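# Remove the cord tied around a bunch of flowers

## Task

Get the cord off the flowers while keeping the stems unbent and the blooms uncrushed.

## Robot and tools

Robot: two arms, left_arm and right_arm, each ending in a two-finger gripper. left_arm is on the +y side of the table. The side names do not match image sides. Base positions in the scene frame: left_arm (+0.020, +0.324, 0) m and right_arm (-0.041, -0.363, 0) m, each turned very slightly about z. A camera stand is fixed to the floor behind the arms. A loose object may occasionally be nudged by an outside push.

Frames: the scene frame has its origin at table-top height, midway between the nominal bases, with +z up and +x pointing out over the table. Each arm reports its hand pose, velocities and targets in its own base frame. Fixed cameras and the table use the scene frame. Motion offsets run along the axes of that arm's current Hand target. The gripper's fingers point along its +z axis and open and close along its y axis. end_effector_position is the spot between the finger pads, about 1 cm short of the tips.

execute_actions(actions, cameras): actions is a list of actions. Each action has 1 to 15 rows, and each row is one control step of 1/30 s. If an action has fewer than 15 rows, its last row is held for the remaining steps. Every row has 14 numbers in [-1, 1]: dx, dy, dz, rx, ry, rz, opening for left_arm, then the same seven for right_arm. Always send all 14, even when only one arm moves. The six pose numbers are an offset from the Hand target as it stood when that action began. They are not counted from the previous row. A repeated offset in a later action or call therefore moves the arm further. Scale: 1.0 equals 0.6 m or 180 degrees. rx, ry and rz together form a single rotation vector. opening is absolute: +1 is fully open (0.094 m) and -1 is closed. Six zeros re-command the arm's current Hand target. Images are returned only when actions is empty or cameras names them; ["all"] requests every camera.

move(target, speed, blend, opening_speed, grip_force, blocking, cameras): target is either one 14-number row laid out as above, or a list of up to 15 such rows. Every row is an offset from the Hand targets at the move's start, not from the row before it. All arms follow straight paths that finish together. A path lasts at least 0.5 s, and the whole move is cut off at 10 s. speed is the top path speed in m/s, from 0.002 to 2.9, default 0.25. Turning is limited to twice that value in rad/s. You may give one speed per target. blend is a corner-rounding radius in m; 0 means stopping at each target. opening_speed sets how fast the commanded opening changes, per second on the -1..1 scale, minimum 0.2. grip_force sets the force limit per finger pad in N, 10 to 50; it stays in effect until changed. Below 50 the fingers close slowly. blocking=false returns after about 0.5 s while the move keeps running. Paths do not avoid obstacles or the other arm. Faster moves lag and stray more and strike harder. A target set further past a contact presses harder. The result ends with a move: line giving the outcome (done, off_target, moving, held, fault) and any limits (paced = pose clipped; held = steps withheld). done means the arm is at rest within 10 mm and 2 degrees of its pose. It does not mean the arm is free of contact.

wait(seconds, 0 to 10) lets the scene run, with any move continuing. stop brakes a running move. zoom_image(camera, region=[x0,y0,x1,y1] in pixels, at most 504x504) enlarges part of the newest image from cam_head_left, cam_head_right, cam_high, cam_low, cam_left_wrist or cam_right_wrist. All are 672x504. finished_scene(scene) ends the scene for good. The cord must stay off without the robot's help.

Results: Hand target is the last commanded pose after clipping, and the next offsets count from it. end_effector_position (m) and end_effector_quat_wxyz are in base frames. grip_measured uses the opening scale and reads up to about 2.5 mm wide when empty. Joint positions end with the measured opening in metres. Joint torques are the whole drive output, so they are nonzero in free air; the first three wrap at ±28 N m. Joint velocities may be reported as within noise. Tool commands show the present commands. Step readings appear only after execute_actions.

Motion behaviour: each step, the commanded orientation is clipped to within 40 degrees of the measured one. Grippers often come to rest a few cm short of their target because of friction and weight. Sending zeros asks for the target again; if the gripper still falls short, send the remaining distance as an offset. An arm that is blocked keeps pushing until it is commanded back past its gripper. Avoid paths near an arm's own base, because they can flip its shoulder posture. Avoid nearly straight arms. Joint ranges (rad): waist -2.618..3.054, shoulder 0..3.142, elbow 0..3.142 (straight at 2.901), wrist pitch ±1.571, wrist yaw ±1.571, wrist roll ±2.094.

Gripping: grip force builds about 1 N per 0.001 below the reading at first contact. Near 20 N it jumps to the force limit. For delicate stems, lower grip_force and close with a slow opening_speed. To release, command an opening well above grip_measured. The wrist-camera cable counts as part of the hand.

Avoid: the arms or grippers striking or pressing on each other, including one gripper closing on the other's fingers. Also avoid hard hits on the table or fixtures, strain on the camera cables, dropping parts or letting go of moving ones, and anything falling off or being left off the table. Watch motor heat: MOTOR HOT appears at 75 °C. At 90 °C the arm folds up and stops working. At 100 °C it goes limp. Holding loads, staying stretched out, or pushing at unreachable poses all heat the motors.

Camera calibration numbers can be off by a few degrees or millimetres. Wrist images can lag behind the arm during motion.

Each tool is called after "Request:" as name([rows], argument=value, ...), one row to a line, values as JSON.

## Session

Request:
execute_actions(actions=[])

Request:
zoom_image(camera="cam_high", region=[200, 240, 440, 420])

Scene clock: 0.00 s.
left_arm: end_effector_position=(+0.4036, +0.0541, +0.1281) grip_measured=+1.000 end_effector_quat_wxyz=(+0.614, -0.117, +0.776, +0.089) | right_arm: end_effector_position=(+0.4082, +0.0211, +0.1233) grip_measured=+1.000 end_effector_quat_wxyz=(+0.603, -0.065, +0.794, +0.040)
Joint positions: left_arm=[0.009 1.526 0.398 0.885 -0.277 -0.073 0.094] | right_arm=[-0.023 1.51 0.412 0.822 -0.165 -0.062 0.094]
Joint velocities: within noise
Joint torques (N m): no reading
Motor temperatures (°C): left_arm=[29 29 33 28 28 28 27] | right_arm=[26 30 35 27 28 27 27]
Heat: left arm: 33 °C; right arm: 35 °C.
Hand target: left_arm +0.4036, +0.0543, +0.1279; +0.612, -0.117, +0.777, +0.090 | right_arm +0.4096, +0.0213, +0.1273; +0.606, -0.066, +0.791, +0.040
Tool commands: left_gripper/opening=+1.0 right_gripper/opening=+1.0
camera_calibration:
cam_left_wrist: T_world_to_cam=[[0.249933, -0.964467, 0.0856521, -0.0645019], [-0.595626, -0.222886, -0.77172, 0.38387], [0.763389, 0.141862, -0.630169, -0.151934], [0, 0, 0, 1]] pos_world=[0.360749, 0.0449028, 0.206021]
cam_right_wrist: T_world_to_cam=[[0.126626, -0.989494, 0.0697629, -0.0422053], [-0.66995, -0.137175, -0.729623, 0.395904], [0.731528, 0.0456519, -0.680282, -0.13222], [0, 0, 0, 1]] pos_world=[0.367303, 0.0185824, 0.201859]

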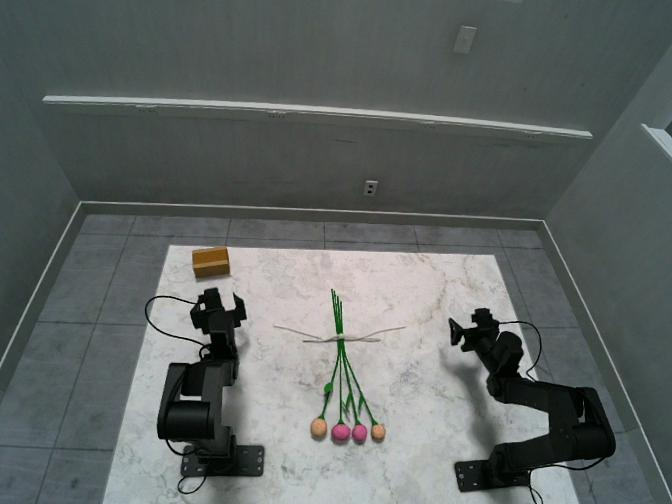

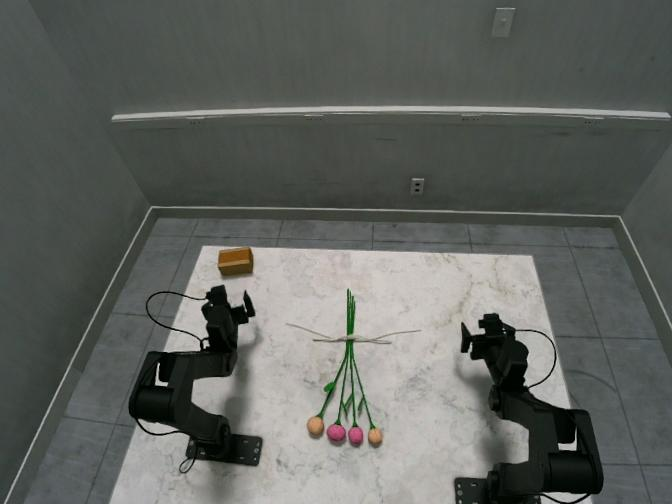

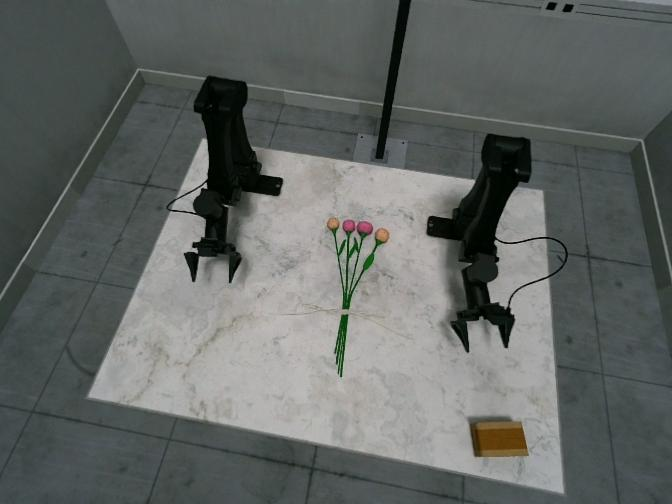

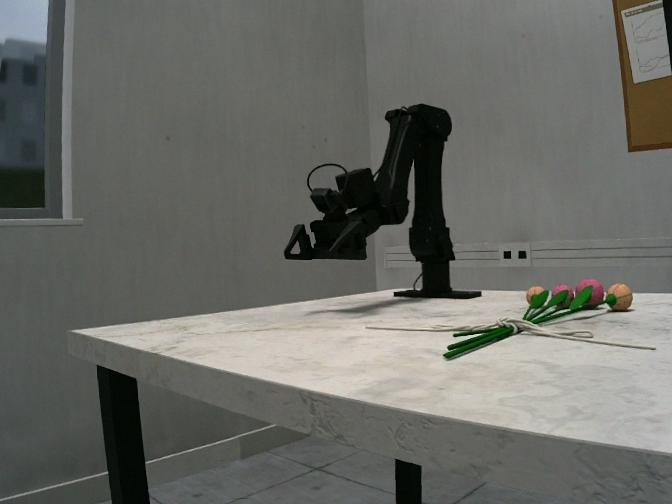

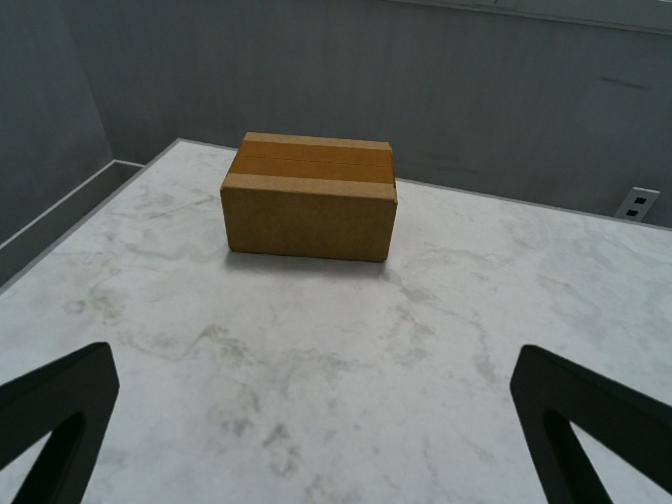

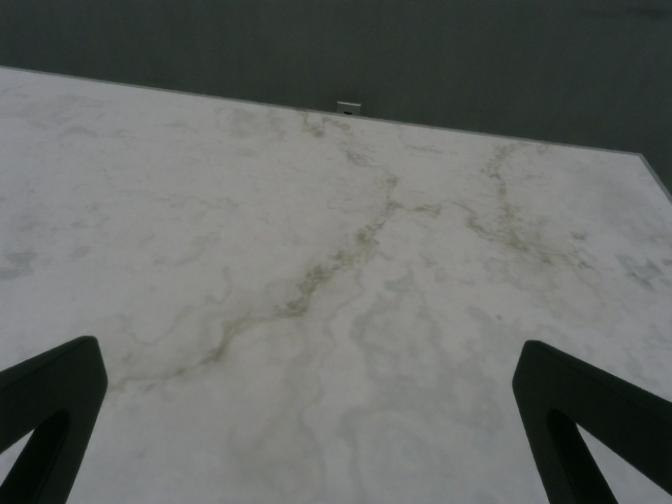

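Scaled by 2.100.

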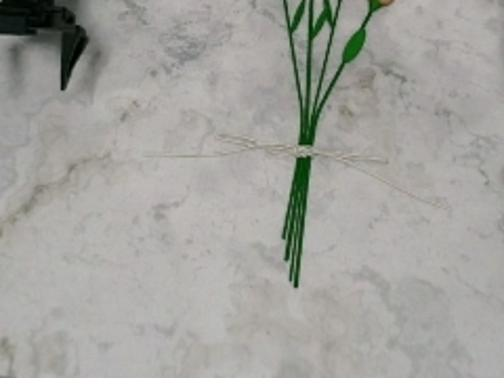

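Request:
move(target=[0.0825,-0.2982,-0.1392,-0.1709,0.3998,-0.2152,-0.2,0.0162,0.2852,0.096,-0.2879,0.3403,-0.3684,-0.2], speed=0.35, cameras=["cam_high","cam_left_wrist","cam_right_wrist"])

Scene clock: 21.30 s.
left_arm: end_effector_position=(+0.3672, -0.1435, +0.1031) grip_measured=-0.198 end_effector_quat_wxyz=(+0.008, -0.519, +0.855, -0.007) | right_arm: end_effector_position=(+0.4355, +0.1984, +0.1081) grip_measured=-0.198 end_effector_quat_wxyz=(-0.028, +0.691, -0.722, +0.007)
Joint positions: left_arm=[-0.377 2.03 1.784 -1.304 -0.005 -1.469 0.038] | right_arm=[0.423 2.442 2.481 -1.553 -0.006 -1.103 0.038]
Joint torques (N m): left_arm=[0.02 -7.21 8.14 0.48 0.03 -0.07] | right_arm=[-0.05 -8.81 8.28 0.02 0.03 -0.07]
Heat: left arm: 34 °C; right arm: 37 °C.
Hand target: left_arm +0.3671, -0.1439, +0.1000; -0.001, -0.523, +0.853, +0.000 | right_arm +0.4360, +0.1982, +0.1002; +0.000, +0.694, -0.720, +0.000
Off the commanded pose: left_arm 0.003 m, 1 deg | right_arm 0.008 m, 3 deg.
joint sent to its limit (right arm) — joint 4 (wrist pitch), lower limit. The joint targets still meet the commanded pose.
move: off_target (right_arm)
camera_calibration:
cam_left_wrist: T_world_to_cam=[[0.914196, -0.397461, 0.0791833, -0.405712], [-0.390646, -0.812206, 0.433264, 0.0147914], [-0.107892, -0.427021, -0.897782, 0.153995], [0, 0, 0, 1]] pos_world=[0.393294, -0.0834822, 0.163971]
cam_right_wrist: T_world_to_cam=[[0.996105, 0.00005322, 0.0881744, -0.446088], [-0.038319, -0.900371, 0.433433, 0.177929], [0.0794127, -0.435124, -0.896862, 0.23214], [0, 0, 0, 1]] pos_world=[0.432734, 0.261235, 0.170411]
Images, in order (width x height): cam_high 672x504, cam_left_wrist 672x504, cam_right_wrist 672x504.

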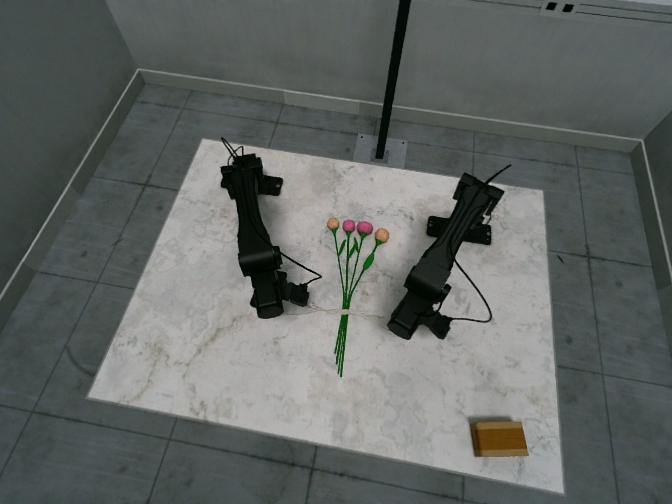

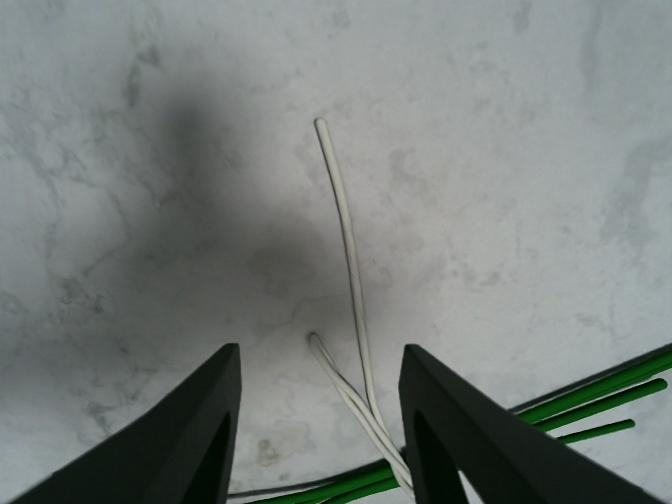

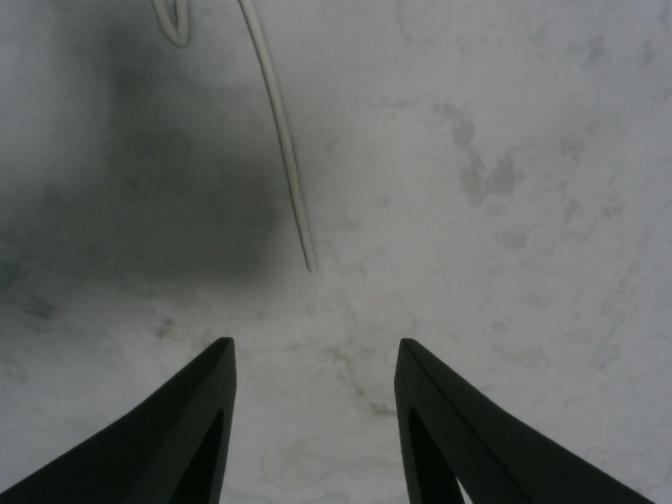

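Request:
move(target=[-0.0292,-0.0207,0.1167,0,0,-0.1,-0.4,0.0035,0.005,0.11,0,0,-0.063,-0.4], speed=0.12, cameras=["cam_left_wrist","cam_right_wrist"])

Scene clock: 26.87 s.
left_arm: end_effector_position=(+0.3900, -0.1367, +0.0416) grip_measured=-0.398 end_effector_quat_wxyz=(+0.009, -0.645, +0.764, -0.011) | right_arm: end_effector_position=(+0.4339, +0.1975, +0.0413) grip_measured=-0.398 end_effector_quat_wxyz=(-0.006, +0.760, -0.650, +0.000)
Joint positions: left_arm=[-0.341 2.126 1.682 -1.098 -0.004 -1.744 0.028] | right_arm=[0.423 2.442 2.215 -1.333 -0.005 -1.302 0.028]
Joint torques (N m): left_arm=[0.34 -7.95 5.23 0.77 0.03 -0.08] | right_arm=[-0.06 -10.71 4.77 0.26 0.02 -0.05]
Heat: left arm: 34 °C; right arm: 37 °C.
Hand target: left_arm +0.3861, -0.1340, +0.0300; -0.001, -0.650, +0.760, +0.000 | right_arm +0.4330, +0.1962, +0.0342; +0.000, +0.762, -0.647, +0.000
Off the commanded pose: left_arm 0.013 m, 2 deg | right_arm 0.007 m, 1 deg.
move: off_target (left_arm)
camera_calibration:
cam_left_wrist: T_world_to_cam=[[0.991176, -0.098873, 0.0882806, -0.408553], [-0.127874, -0.888601, 0.440495, -0.0574183], [0.0348932, -0.447897, -0.893404, 0.0453691], [0, 0, 0, 1]] pos_world=[0.396023, -0.0710962, 0.101893]
cam_right_wrist: T_world_to_cam=[[0.978906, 0.198552, 0.0481571, -0.468728], [0.155645, -0.877422, 0.453769, 0.116509], [0.132351, -0.436702, -0.889817, 0.149057], [0, 0, 0, 1]] pos_world=[0.420979, 0.260388, 0.102338]
Images, in order (width x height): cam_left_wrist 672x504, cam_right_wrist 672x504.

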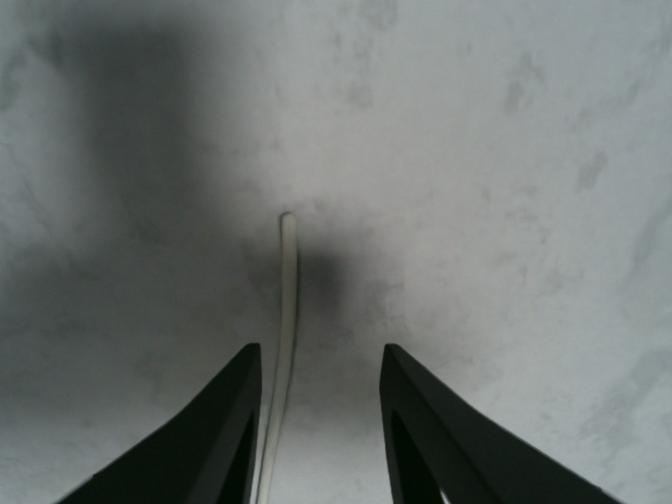

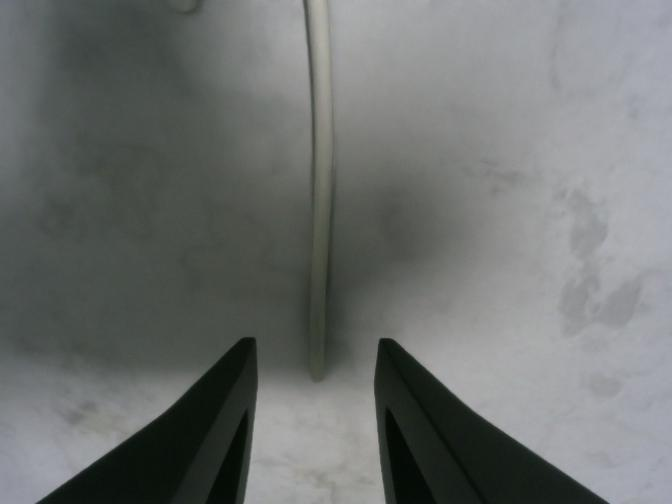

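Request:
move([
  [0.003,0.0083,0.047,0,0,0,-0.4,-0.004,0,0.0535,0,0,0,-0.5],
  [0.003,0.0083,0.040,0,0,0,-1,-0.004,0,0.0465,0,0,0,-1],
], speed=0.06, opening_speed=0.6, cameras=["cam_left_wrist","cam_right_wrist"])

Scene clock: 31.63 s.
left_arm: end_effector_position=(+0.3863, -0.1354, +0.0140) grip_measured=-0.972 end_effector_quat_wxyz=(+0.009, -0.648, +0.762, -0.012) | right_arm: end_effector_position=(+0.4373, +0.1986, +0.0176) grip_measured=-0.944 end_effector_quat_wxyz=(-0.014, +0.760, -0.650, +0.005)
Joint positions: left_arm=[-0.341 2.138 1.589 -0.992 -0.004 -1.751 0.001] | right_arm=[0.423 2.442 2.12 -1.221 -0.003 -1.302 0.003]
Joint torques (N m): left_arm=[-0.17 -8.16 5.78 0.61 0.02 -0.07] | right_arm=[0.42 -9.91 5.24 0.19 -0.01 -0.03]
Heat: left arm: 34 °C; right arm: 37 °C.
Hand target: left_arm +0.3808, -0.1349, +0.0060; -0.001, -0.650, +0.760, +0.000 | right_arm +0.4325, +0.1986, +0.0062; +0.000, +0.762, -0.647, +0.000
Off the commanded pose: left_arm 0.010 m, 2 deg | right_arm 0.012 m, 2 deg.
move: off_target (right_arm); target 2's new opening was sent with right_arm's hand 0.011 m and 1 deg from that target
camera_calibration:
cam_left_wrist: T_world_to_cam=[[0.991834, -0.0917021, 0.0886381, -0.401612], [-0.121619, -0.889313, 0.44083, -0.0470731], [0.038402, -0.44801, -0.893203, 0.02009], [0, 0, 0, 1]] pos_world=[0.391835, -0.0696908, 0.0742938]
cam_right_wrist: T_world_to_cam=[[0.977869, 0.19863, 0.0657078, -0.471026], [0.148325, -0.879685, 0.451833, 0.131412], [0.14755, -0.432088, -0.889679, 0.120451], [0, 0, 0, 1]] pos_world=[0.423338, 0.261206, 0.0787362]
Images, in order (width x height): cam_left_wrist 672x504, cam_right_wrist 672x504.

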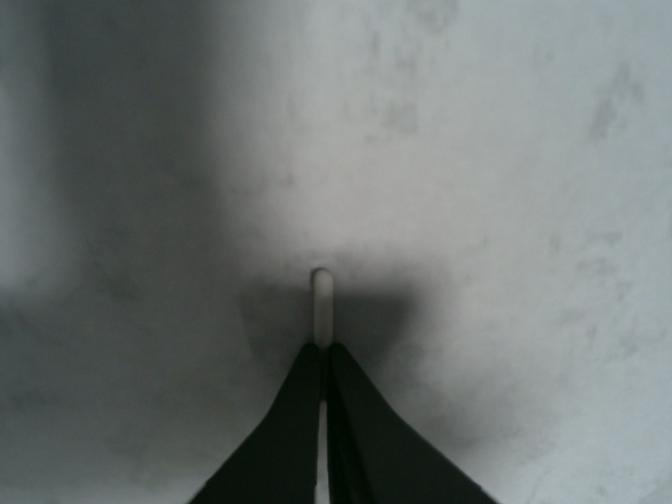

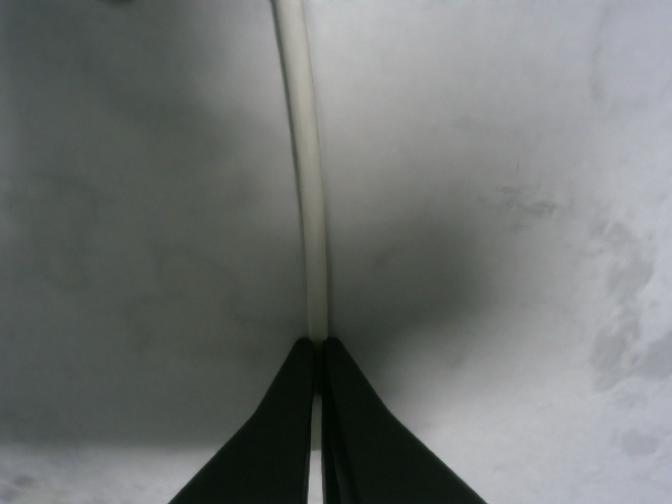

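Request:
move(target=[-0.3623,0.0572,-0.025,0,0,0,-1,0.3558,0.0955,-0.025,0,0,0,-1], speed=0.1, cameras=["cam_high","cam_low","cam_head_right"])

Request:
zoom_image(camera="cam_high", region=[310, 285, 380, 340])

Request:
zoom_image(camera="cam_low", region=[440, 290, 600, 370])

Scene clock: 36.60 s.
left_arm: end_effector_position=(+0.3799, +0.0841, +0.0197) grip_measured=-0.977 end_effector_quat_wxyz=(+0.000, -0.653, +0.757, -0.006) | right_arm: end_effector_position=(+0.4136, -0.0170, +0.0159) grip_measured=-0.945 end_effector_quat_wxyz=(+0.000, +0.762, -0.648, -0.008)
Joint positions: left_arm=[0.22 2.078 1.519 -1.005 0.011 -1.202 0.001] | right_arm=[-0.048 2.193 1.686 -1.075 -0.009 -1.779 0.003]
Joint torques (N m): left_arm=[-0.36 -8.31 7.66 0.48 -0.12 0.05] | right_arm=[-0.77 -11.64 3.79 0.19 0.07 -0.05]
Heat: left arm: 34 °C; right arm: 37 °C.
Hand target: left_arm +0.3808, +0.0851, +0.0211; +0.000, -0.650, +0.760, +0.000 | right_arm +0.4105, -0.0214, +0.0211; +0.000, +0.762, -0.647, +0.000
Off the commanded pose: left_arm 0.002 m, 1 deg | right_arm 0.007 m, 1 deg.
move: done
Images, in order (width x height): cam_head_right 672x504, cam_high 672x504, cam_low 672x504.

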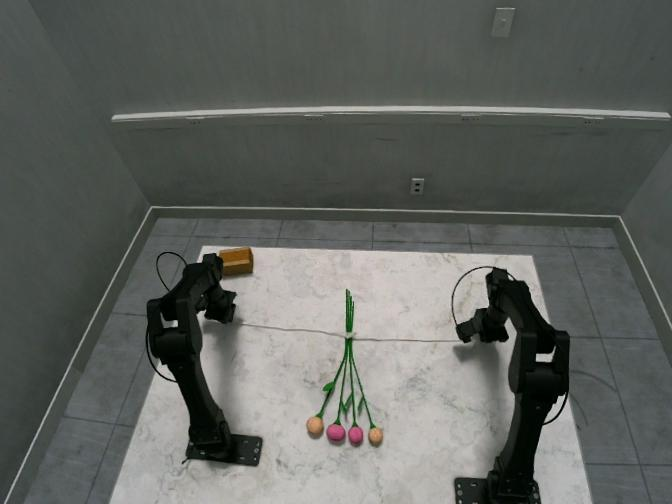

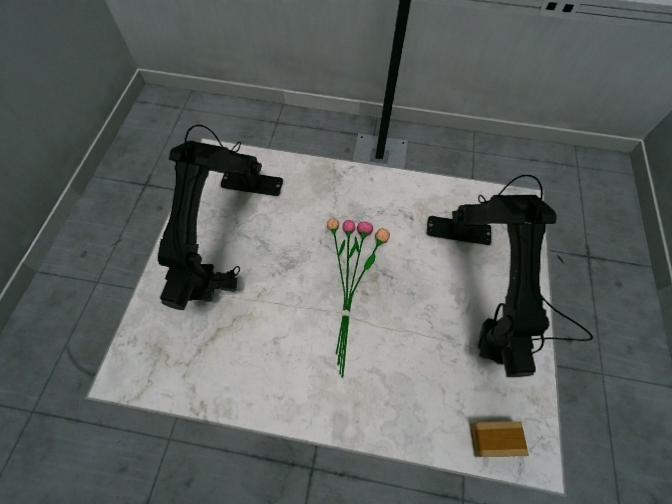

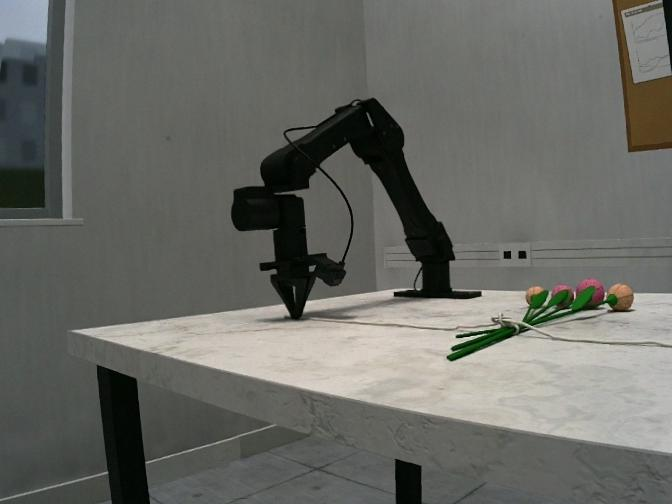

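Scaled by 7.200.

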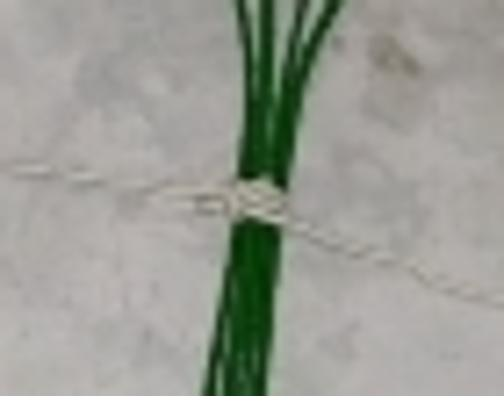

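Scaled by 3.150.

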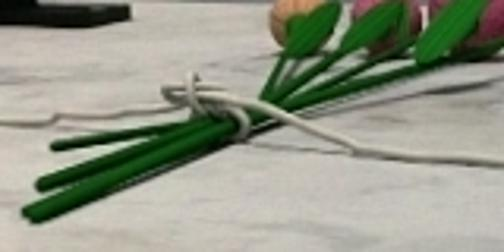

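Request:
move(target=[-0.099,0.0156,0,0,0,0,-1,0.097,0.026,0,0,0,0.08,-1], speed=0.08, cameras=["cam_high","cam_low"])

Request:
zoom_image(camera="cam_high", region=[310, 285, 380, 340])

Request:
zoom_image(camera="cam_low", region=[440, 290, 600, 370])

Scene clock: 39.90 s.
left_arm: end_effector_position=(+0.3817, +0.1423, +0.0254) grip_measured=-0.977 end_effector_quat_wxyz=(+0.007, -0.651, +0.759, -0.008) | right_arm: end_effector_position=(+0.4071, -0.0756, +0.0159) grip_measured=-0.945 end_effector_quat_wxyz=(-0.001, +0.682, -0.732, -0.008)
Joint positions: left_arm=[0.359 2.127 1.619 -1.042 0.011 -1.058 0.001] | right_arm=[-0.19 2.193 1.686 -1.075 -0.01 -1.69 0.003]
Joint torques (N m): left_arm=[0.17 -7.66 7.92 0.52 -0.12 0.05] | right_arm=[-1.1 -11.22 4.57 0.15 0.07 0.08]
Heat: left arm: 35 °C; right arm: 37 °C.
Hand target: left_arm +0.3808, +0.1453, +0.0211; +0.000, -0.650, +0.760, +0.000 | right_arm +0.4047, -0.0814, +0.0211; +0.000, +0.675, -0.738, +0.000
Off the commanded pose: left_arm 0.005 m, 1 deg | right_arm 0.008 m, 1 deg.
move: done
Images, in order (width x height): cam_high 672x504, cam_low 672x504.

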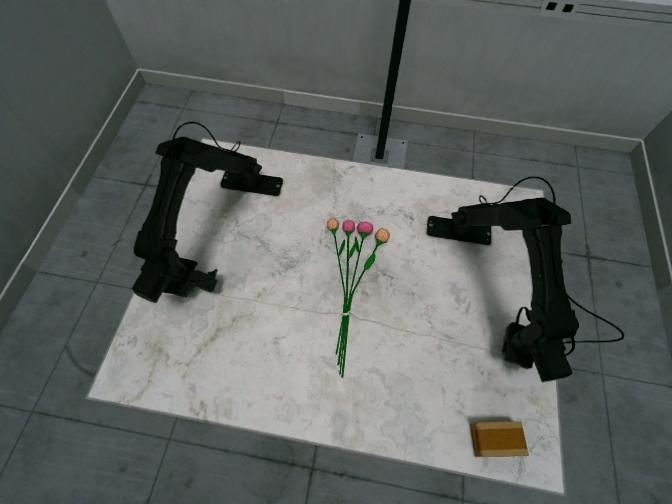

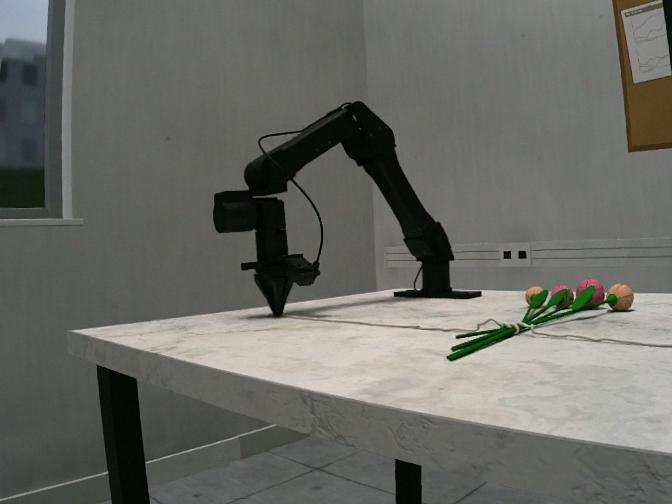

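Scaled by 7.200.

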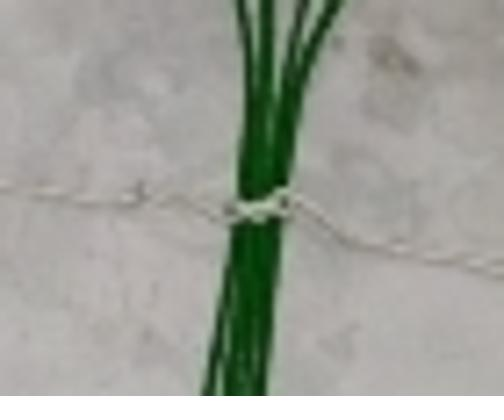

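Scaled by 3.150.

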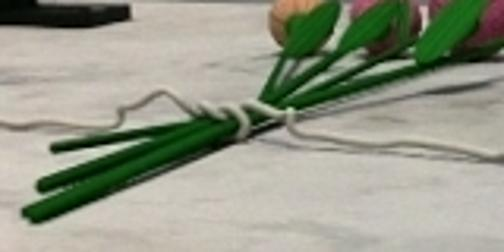

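Request:
move([
  [0,0,0.018,0,0,0,-1,0,0,0.004,0,0,0,-1],
  [0,0,0.018,0,0,0,-0.5,0,0,0.004,0,0,0,-0.5],
  [0,0,-0.132,0,0,0,-0.5,0,0,-0.132,0,0,0,-0.5],
  [0.819,-0.052,-0.132,0,0,0.05,-0.3,-0.414,0.05,-0.132,0,0,-0.04,-0.3],
], speed=[0.06,0.1,0.15,0.25], blend=[0,0,0.03,0], opening_speed=1.0, cameras=["cam_high","cam_left_wrist","cam_right_wrist"])

Scene clock: 50.90 s.
left_arm: end_effector_position=(+0.3350, -0.3486, +0.1070) grip_measured=-0.302 end_effector_quat_wxyz=(+0.001, -0.584, +0.811, -0.037) | right_arm: end_effector_position=(+0.3952, +0.1682, +0.1054) grip_measured=-0.302 end_effector_quat_wxyz=(-0.010, +0.722, -0.692, +0.003)
Joint positions: left_arm=[-0.804 2.446 2.484 -1.535 0.009 -2.052 0.033] | right_arm=[0.4 2.191 2.039 -1.399 -0.001 -1.215 0.033]
Joint torques (N m): left_arm=[0.12 -9.69 7.83 0.55 -0.1 -0.08] | right_arm=[-0.06 -7.65 8.54 -0.04 -0.02 0.07]
Heat: left arm: 36 °C; right arm: 37 °C.
Hand target: left_arm +0.3352, -0.3450, +0.1004; -0.001, -0.588, +0.809, +0.000 | right_arm +0.3968, +0.1686, +0.1004; +0.000, +0.720, -0.694, +0.000
Off the commanded pose: left_arm 0.008 m, 4 deg | right_arm 0.005 m, 1 deg.
joint sent to its limit (left arm) — joint 4 (wrist pitch), lower limit. The joint targets are off in orientation, not in position.
move: off_target (left_arm); target 4's new opening was sent with left_arm's hand 0.008 m and 4 deg from that target
camera_calibration:
cam_left_wrist: T_world_to_cam=[[0.962312, -0.245757, 0.116444, -0.425255], [-0.2712, -0.835504, 0.477894, -0.219048], [-0.0201563, -0.491463, -0.870665, 0.0117069], [0, 0, 0, 1]] pos_world=[0.350058, -0.281771, 0.164393]
cam_right_wrist: T_world_to_cam=[[0.994379, 0.0887836, 0.0576832, -0.416773], [0.0531306, -0.889686, 0.45347, 0.110339], [0.0915807, -0.447857, -0.889403, 0.216362], [0, 0, 0, 1]] pos_world=[0.388753, 0.232069, 0.166438]
Images, in order (width x height): cam_high 672x504, cam_left_wrist 672x504, cam_right_wrist 672x504.

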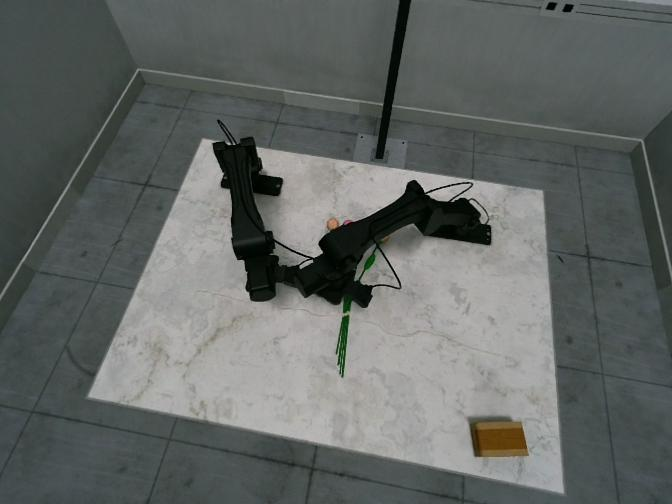

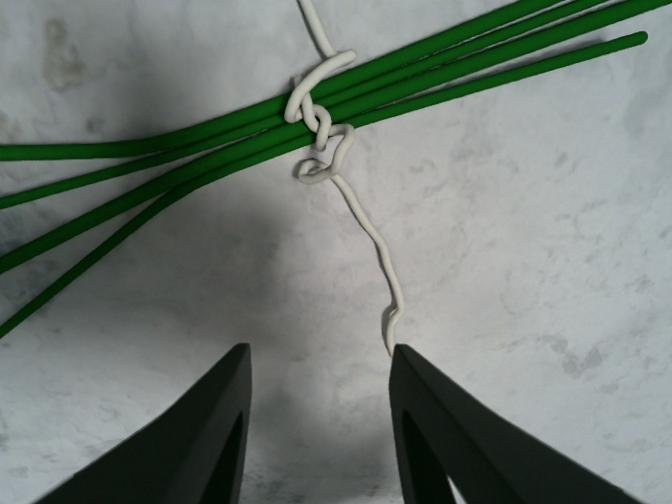

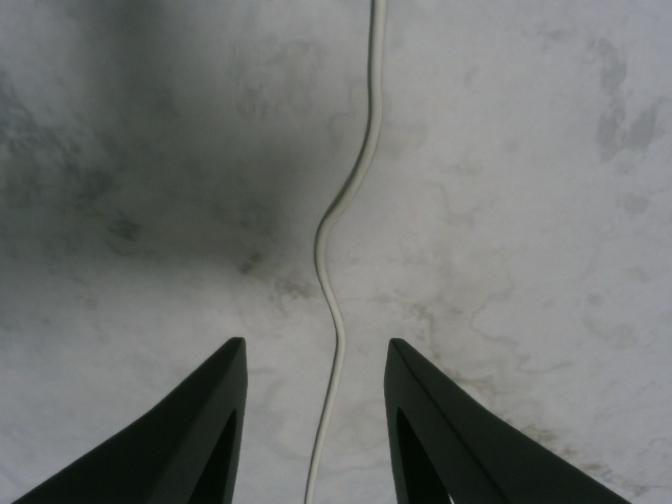

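Request:
move(target=[-0.013,-0.0235,0.108,0,0,0,-0.25,-0.0053,-0.0127,0.11,0,0,0.083,-0.4], speed=0.12, cameras=["cam_left_wrist","cam_right_wrist"])

Scene clock: 58.90 s.
left_arm: end_effector_position=(+0.3518, -0.3465, +0.0511) grip_measured=-0.252 end_effector_quat_wxyz=(-0.002, -0.589, +0.808, -0.018) | right_arm: end_effector_position=(+0.4058, +0.1727, +0.0494) grip_measured=-0.398 end_effector_quat_wxyz=(+0.013, -0.627, +0.779, -0.003)
Joint positions: left_arm=[-0.776 2.519 2.395 -1.411 0.009 -2.035 0.035] | right_arm=[0.4 2.24 1.897 -1.202 -0.001 -0.955 0.028]
Joint torques (N m): left_arm=[0.08 -10.06 5.46 0.74 -0.1 0.04] | right_arm=[-0.06 -8.09 5 0.32 -0.02 0.09]
Motor temperatures (°C): left_arm=[29 32 36 29 28 28 28] | right_arm=[26 35 37 29 28 27 28]
Heat: left arm: 36 °C; right arm: 37 °C.
Hand target: left_arm +0.3509, -0.3420, +0.0355; -0.001, -0.588, +0.809, +0.000 | right_arm +0.4042, +0.1721, +0.0345; +0.000, -0.624, +0.782, +0.000
Off the commanded pose: left_arm 0.016 m, 2 deg | right_arm 0.015 m, 2 deg.
move: off_target (left_arm, right_arm)
camera_calibration:
cam_left_wrist: T_world_to_cam=[[0.967612, -0.237856, 0.0845634, -0.431879], [-0.249603, -0.85137, 0.461376, -0.198163], [-0.0377461, -0.46754, -0.883166, -0.0205248], [0, 0, 0, 1]] pos_world=[0.367654, -0.281031, 0.109822]
cam_right_wrist: T_world_to_cam=[[0.98363, -0.169954, 0.0599012, -0.375589], [-0.178679, -0.876739, 0.446545, 0.231322], [-0.0233742, -0.449938, -0.892754, 0.214756], [0, 0, 0, 1]] pos_world=[0.415793, 0.235603, 0.110927]
Images, in order (width x height): cam_left_wrist 672x504, cam_right_wrist 672x504.

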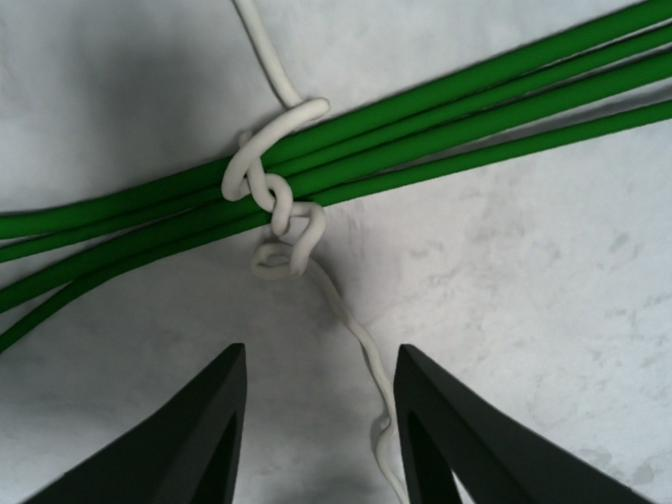

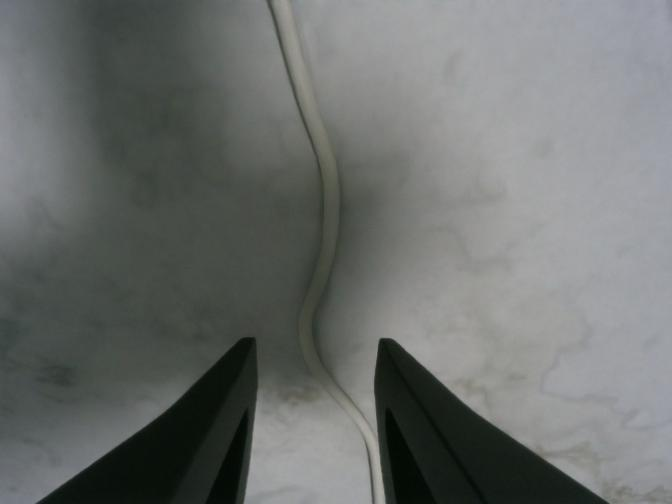

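Request:
move([
  [0,0.0,0.05,0,0,0,-0.25,0,0.002,0.0525,0,0,0,-0.5],
  [0,0,0.05,0,0,0,-0.25,0,0.002,0.047,0,0,0,-1],
], speed=0.06, opening_speed=0.7, cameras=["cam_left_wrist","cam_right_wrist","cam_low"])

Scene clock: 63.70 s.
left_arm: end_effector_position=(+0.3527, -0.3474, +0.0201) grip_measured=-0.252 end_effector_quat_wxyz=(-0.002, -0.589, +0.808, -0.017) | right_arm: end_effector_position=(+0.4058, +0.1727, +0.0181) grip_measured=-0.942 end_effector_quat_wxyz=(+0.013, -0.626, +0.780, -0.003)
Joint positions: left_arm=[-0.776 2.519 2.272 -1.289 0.009 -2.035 0.035] | right_arm=[0.4 2.262 1.808 -1.091 -0.001 -0.953 0.003]
Joint torques (N m): left_arm=[0.06 -10.32 5.37 0.74 -0.1 0.04] | right_arm=[0.13 -8.28 5.64 0.21 -0.02 0.08]
Heat: left arm: 35 °C; right arm: 37 °C.
Hand target: left_arm +0.3508, -0.3420, +0.0055; -0.001, -0.588, +0.809, +0.000 | right_arm +0.4031, +0.1724, +0.0063; +0.000, -0.624, +0.782, +0.000
Off the commanded pose: left_arm 0.016 m, 2 deg | right_arm 0.012 m, 2 deg.
move: off_target (left_arm, right_arm); target 2's new opening was sent with right_arm's hand 0.012 m and 2 deg from that target
camera_calibration:
cam_left_wrist: T_world_to_cam=[[0.967722, -0.237896, 0.0831838, -0.430407], [-0.249022, -0.851873, 0.460761, -0.184811], [-0.0387511, -0.466604, -0.883617, -0.0475743], [0, 0, 0, 1]] pos_world=[0.368649, -0.282026, 0.0789194]
cam_right_wrist: T_world_to_cam=[[0.983235, -0.172238, 0.0598585, -0.373202], [-0.180697, -0.876347, 0.446503, 0.246085], [-0.0244481, -0.449834, -0.892778, 0.187242], [0, 0, 0, 1]] pos_world=[0.41599, 0.235604, 0.0796272]
Images, in order (width x height): cam_low 672x504, cam_left_wrist 672x504, cam_right_wrist 672x504.

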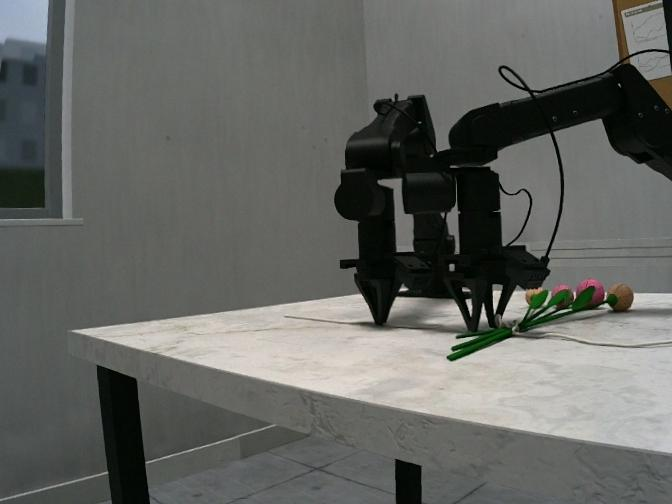

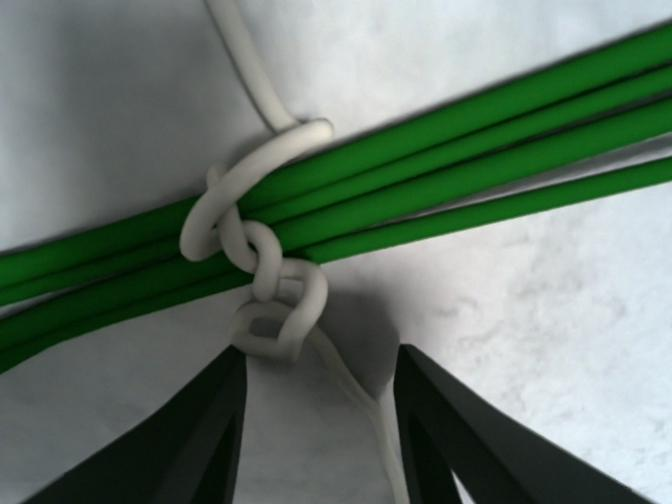

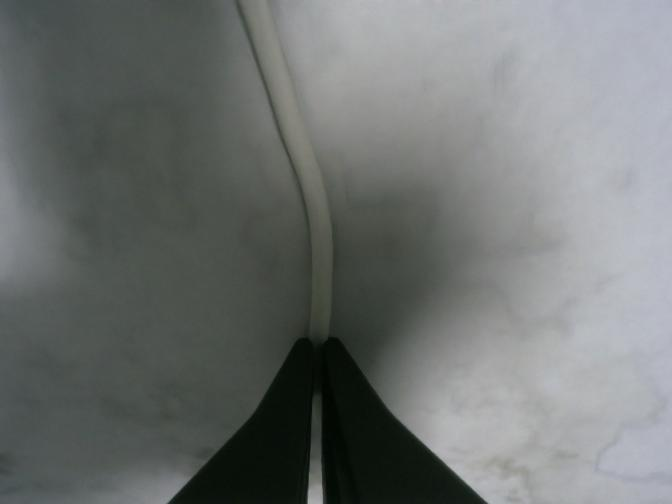

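Request:
move([
  [0,-0.004,0.015,0,0,0,-0.25,0,0,0,0,0,0,-1],
  [0,-0.004,0.015,0,0,0,-0.25,0.1367,0.0598,-0.02,0,0,0,-1],
], speed=0.08, cameras=["cam_left_wrist","cam_high"])

Scene clock: 68.77 s.
left_arm: end_effector_position=(+0.3550, -0.3497, +0.0152) grip_measured=-0.252 end_effector_quat_wxyz=(-0.001, -0.588, +0.809, -0.022) | right_arm: end_effector_position=(+0.3517, +0.1036, +0.0149) grip_measured=-0.945 end_effector_quat_wxyz=(-0.006, -0.624, +0.782, +0.002)
Joint positions: left_arm=[-0.776 2.527 2.267 -1.268 0.009 -2.033 0.035] | right_arm=[0.284 2.02 1.411 -0.974 0.001 -1.062 0.003]
Joint torques (N m): left_arm=[0.23 -9.85 5.24 0.76 -0.09 0.04] | right_arm=[-0.8 -10.09 3.7 0.22 -0.04 -0.06]
Heat: left arm: 35 °C; right arm: 37 °C.
Hand target: left_arm +0.3531, -0.3427, -0.0036; -0.001, -0.588, +0.809, +0.000 | right_arm +0.3499, +0.1005, +0.0182; +0.000, -0.624, +0.782, +0.000
Off the commanded pose: left_arm 0.020 m, 3 deg | right_arm 0.005 m, 1 deg.
move: off_target (left_arm)
camera_calibration:
cam_left_wrist: T_world_to_cam=[[0.966648, -0.23961, 0.0904342, -0.433114], [-0.253775, -0.848593, 0.464207, -0.181097], [-0.0344869, -0.471675, -0.881098, -0.056181], [0, 0, 0, 1]] pos_world=[0.370774, -0.283956, 0.0737342]
Images, in order (width x height): cam_high 672x504, cam_left_wrist 672x504.

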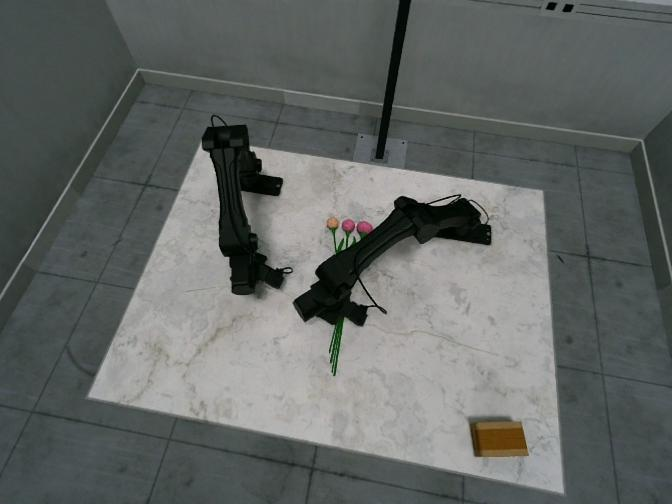

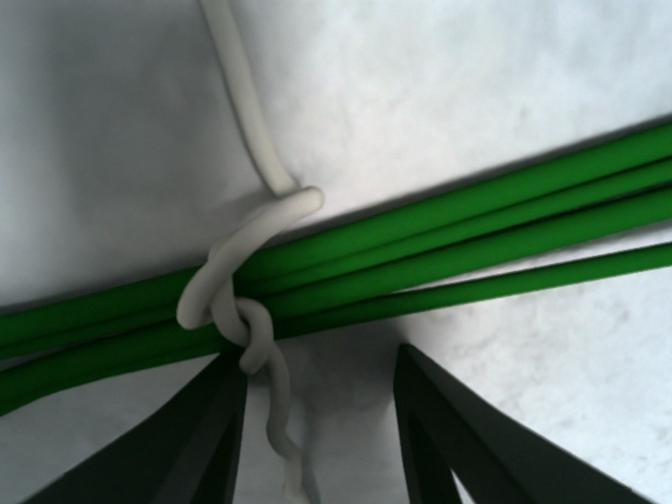

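Request:
move([
  [0,0.017,-0.006,0,0,0,-0.25,0,0,0,0,0,0,-1],
  [0,0.017,0,0,0,0,-0.25,0.181,0.0447,-0.01,0,0,0,-1],
], speed=0.08, cameras=["cam_left_wrist","cam_high"])

Scene clock: 72.70 s.
left_arm: end_effector_position=(+0.3451, -0.3797, +0.0167) grip_measured=-0.252 end_effector_quat_wxyz=(-0.029, -0.574, +0.816, -0.067) | right_arm: end_effector_position=(+0.3123, +0.0291, +0.0207) grip_measured=-0.945 end_effector_quat_wxyz=(+0.039, -0.632, +0.773, +0.033)
Joint positions: left_arm=[-0.808 2.494 2.201 -1.155 0.077 -2.039 0.035] | right_arm=[0.032 1.795 1.123 -0.876 -0.101 -1.337 0.003]
Joint torques (N m): left_arm=[1.78 -10.88 3.86 0.12 -0.68 0.02] | right_arm=[-2.96 -8.85 3.74 -0.21 1.01 -0.06]
Heat: left arm: 35 °C; right arm: 36 °C.
Hand target: left_arm +0.3434, -0.3396, -0.0034; -0.001, -0.588, +0.809, +0.000 | right_arm +0.2996, +0.0005, +0.0241; +0.000, -0.624, +0.782, +0.000
Off the commanded pose: left_arm 0.045 m, 9 deg | right_arm 0.031 m, 6 deg.
move: off_target (left_arm, right_arm)
camera_calibration:
cam_left_wrist: T_world_to_cam=[[0.957745, -0.258986, 0.125102, -0.435724], [-0.28431, -0.786694, 0.547978, -0.177178], [-0.0435017, -0.560391, -0.827085, -0.100892], [0, 0, 0, 1]] pos_world=[0.36255, -0.30877, 0.0681529]
Images, in order (width x height): cam_high 672x504, cam_left_wrist 672x504.

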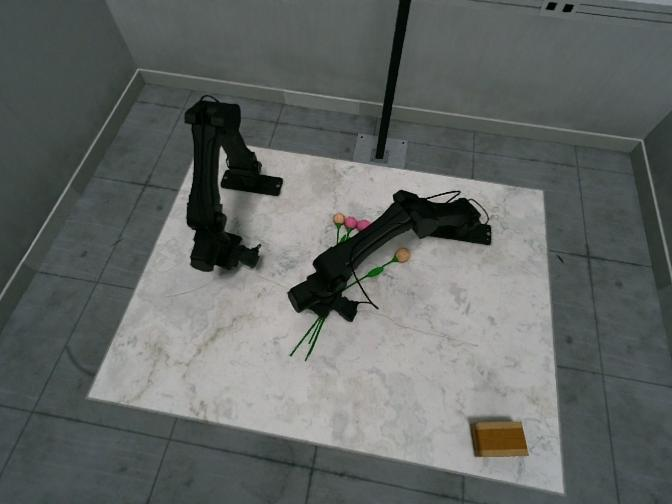

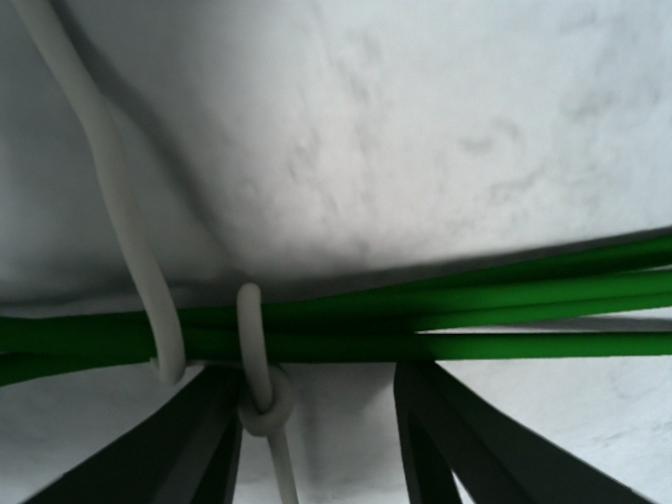

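Request:
move([
  [0.03,0,-0.03,0,0,0,-0.25,-0.065,0,0,0,0,0,-1],
  [0.0828,0.007,-0.04,0,0,0,-0.2,-0.065,0,0,0,0,0,-1],
], speed=0.08, cameras=["cam_left_wrist","cam_high"])

Scene clock: 77.10 s.
left_arm: end_effector_position=(+0.3243, -0.3910, +0.0312) grip_measured=-0.202 end_effector_quat_wxyz=(-0.009, -0.573, +0.820, -0.020) | right_arm: end_effector_position=(+0.3050, +0.0381, +0.0198) grip_measured=-0.945 end_effector_quat_wxyz=(+0.002, -0.625, +0.781, +0.003)
Joint positions: left_arm=[-0.873 2.613 2.492 -1.411 0.021 -2.093 0.037] | right_arm=[0.116 1.795 1.123 -0.899 -0.008 -1.233 0.003]
Joint torques (N m): left_arm=[0.16 -10.15 8.03 0.47 -0.12 -0.08] | right_arm=[0.36 -6.06 7.62 -0.08 0.05 0.08]
Heat: left arm: 35 °C; right arm: 37 °C.
Hand target: left_arm +0.3242, -0.3856, +0.0207; +0.000, -0.588, +0.809, +0.000 | right_arm +0.3083, +0.0386, +0.0242; +0.000, -0.624, +0.782, +0.000
Off the commanded pose: left_arm 0.012 m, 3 deg | right_arm 0.005 m, 0 deg.
joint sent to its limit (left arm) — joint 6 (wrist roll), lower limit. The joint targets still meet the commanded pose.
move: off_target (left_arm); target 2's new opening was sent with left_arm's hand 0.012 m and 3 deg from that target
camera_calibration:
cam_left_wrist: T_world_to_cam=[[0.958217, -0.27483, 0.0793023, -0.425459], [-0.27884, -0.835652, 0.473216, -0.21857], [-0.0637846, -0.475556, -0.87737, -0.054748], [0, 0, 0, 1]] pos_world=[0.343244, -0.325613, 0.0891363]
Images, in order (width x height): cam_high 672x504, cam_left_wrist 672x504.

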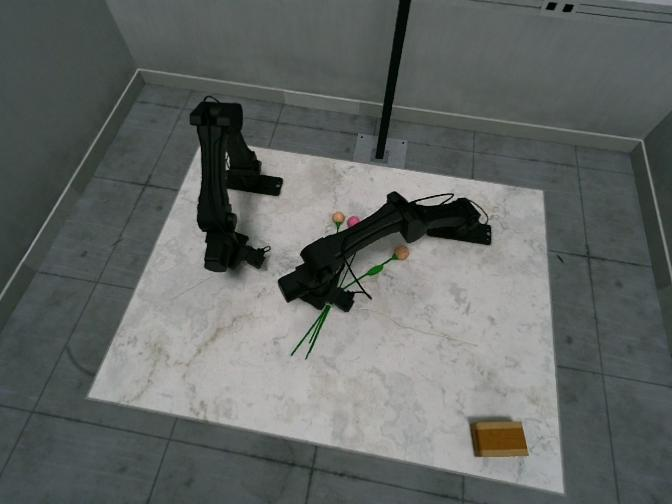

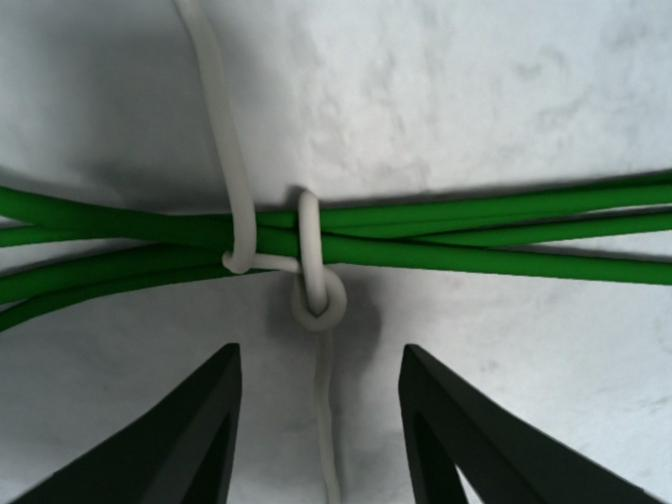

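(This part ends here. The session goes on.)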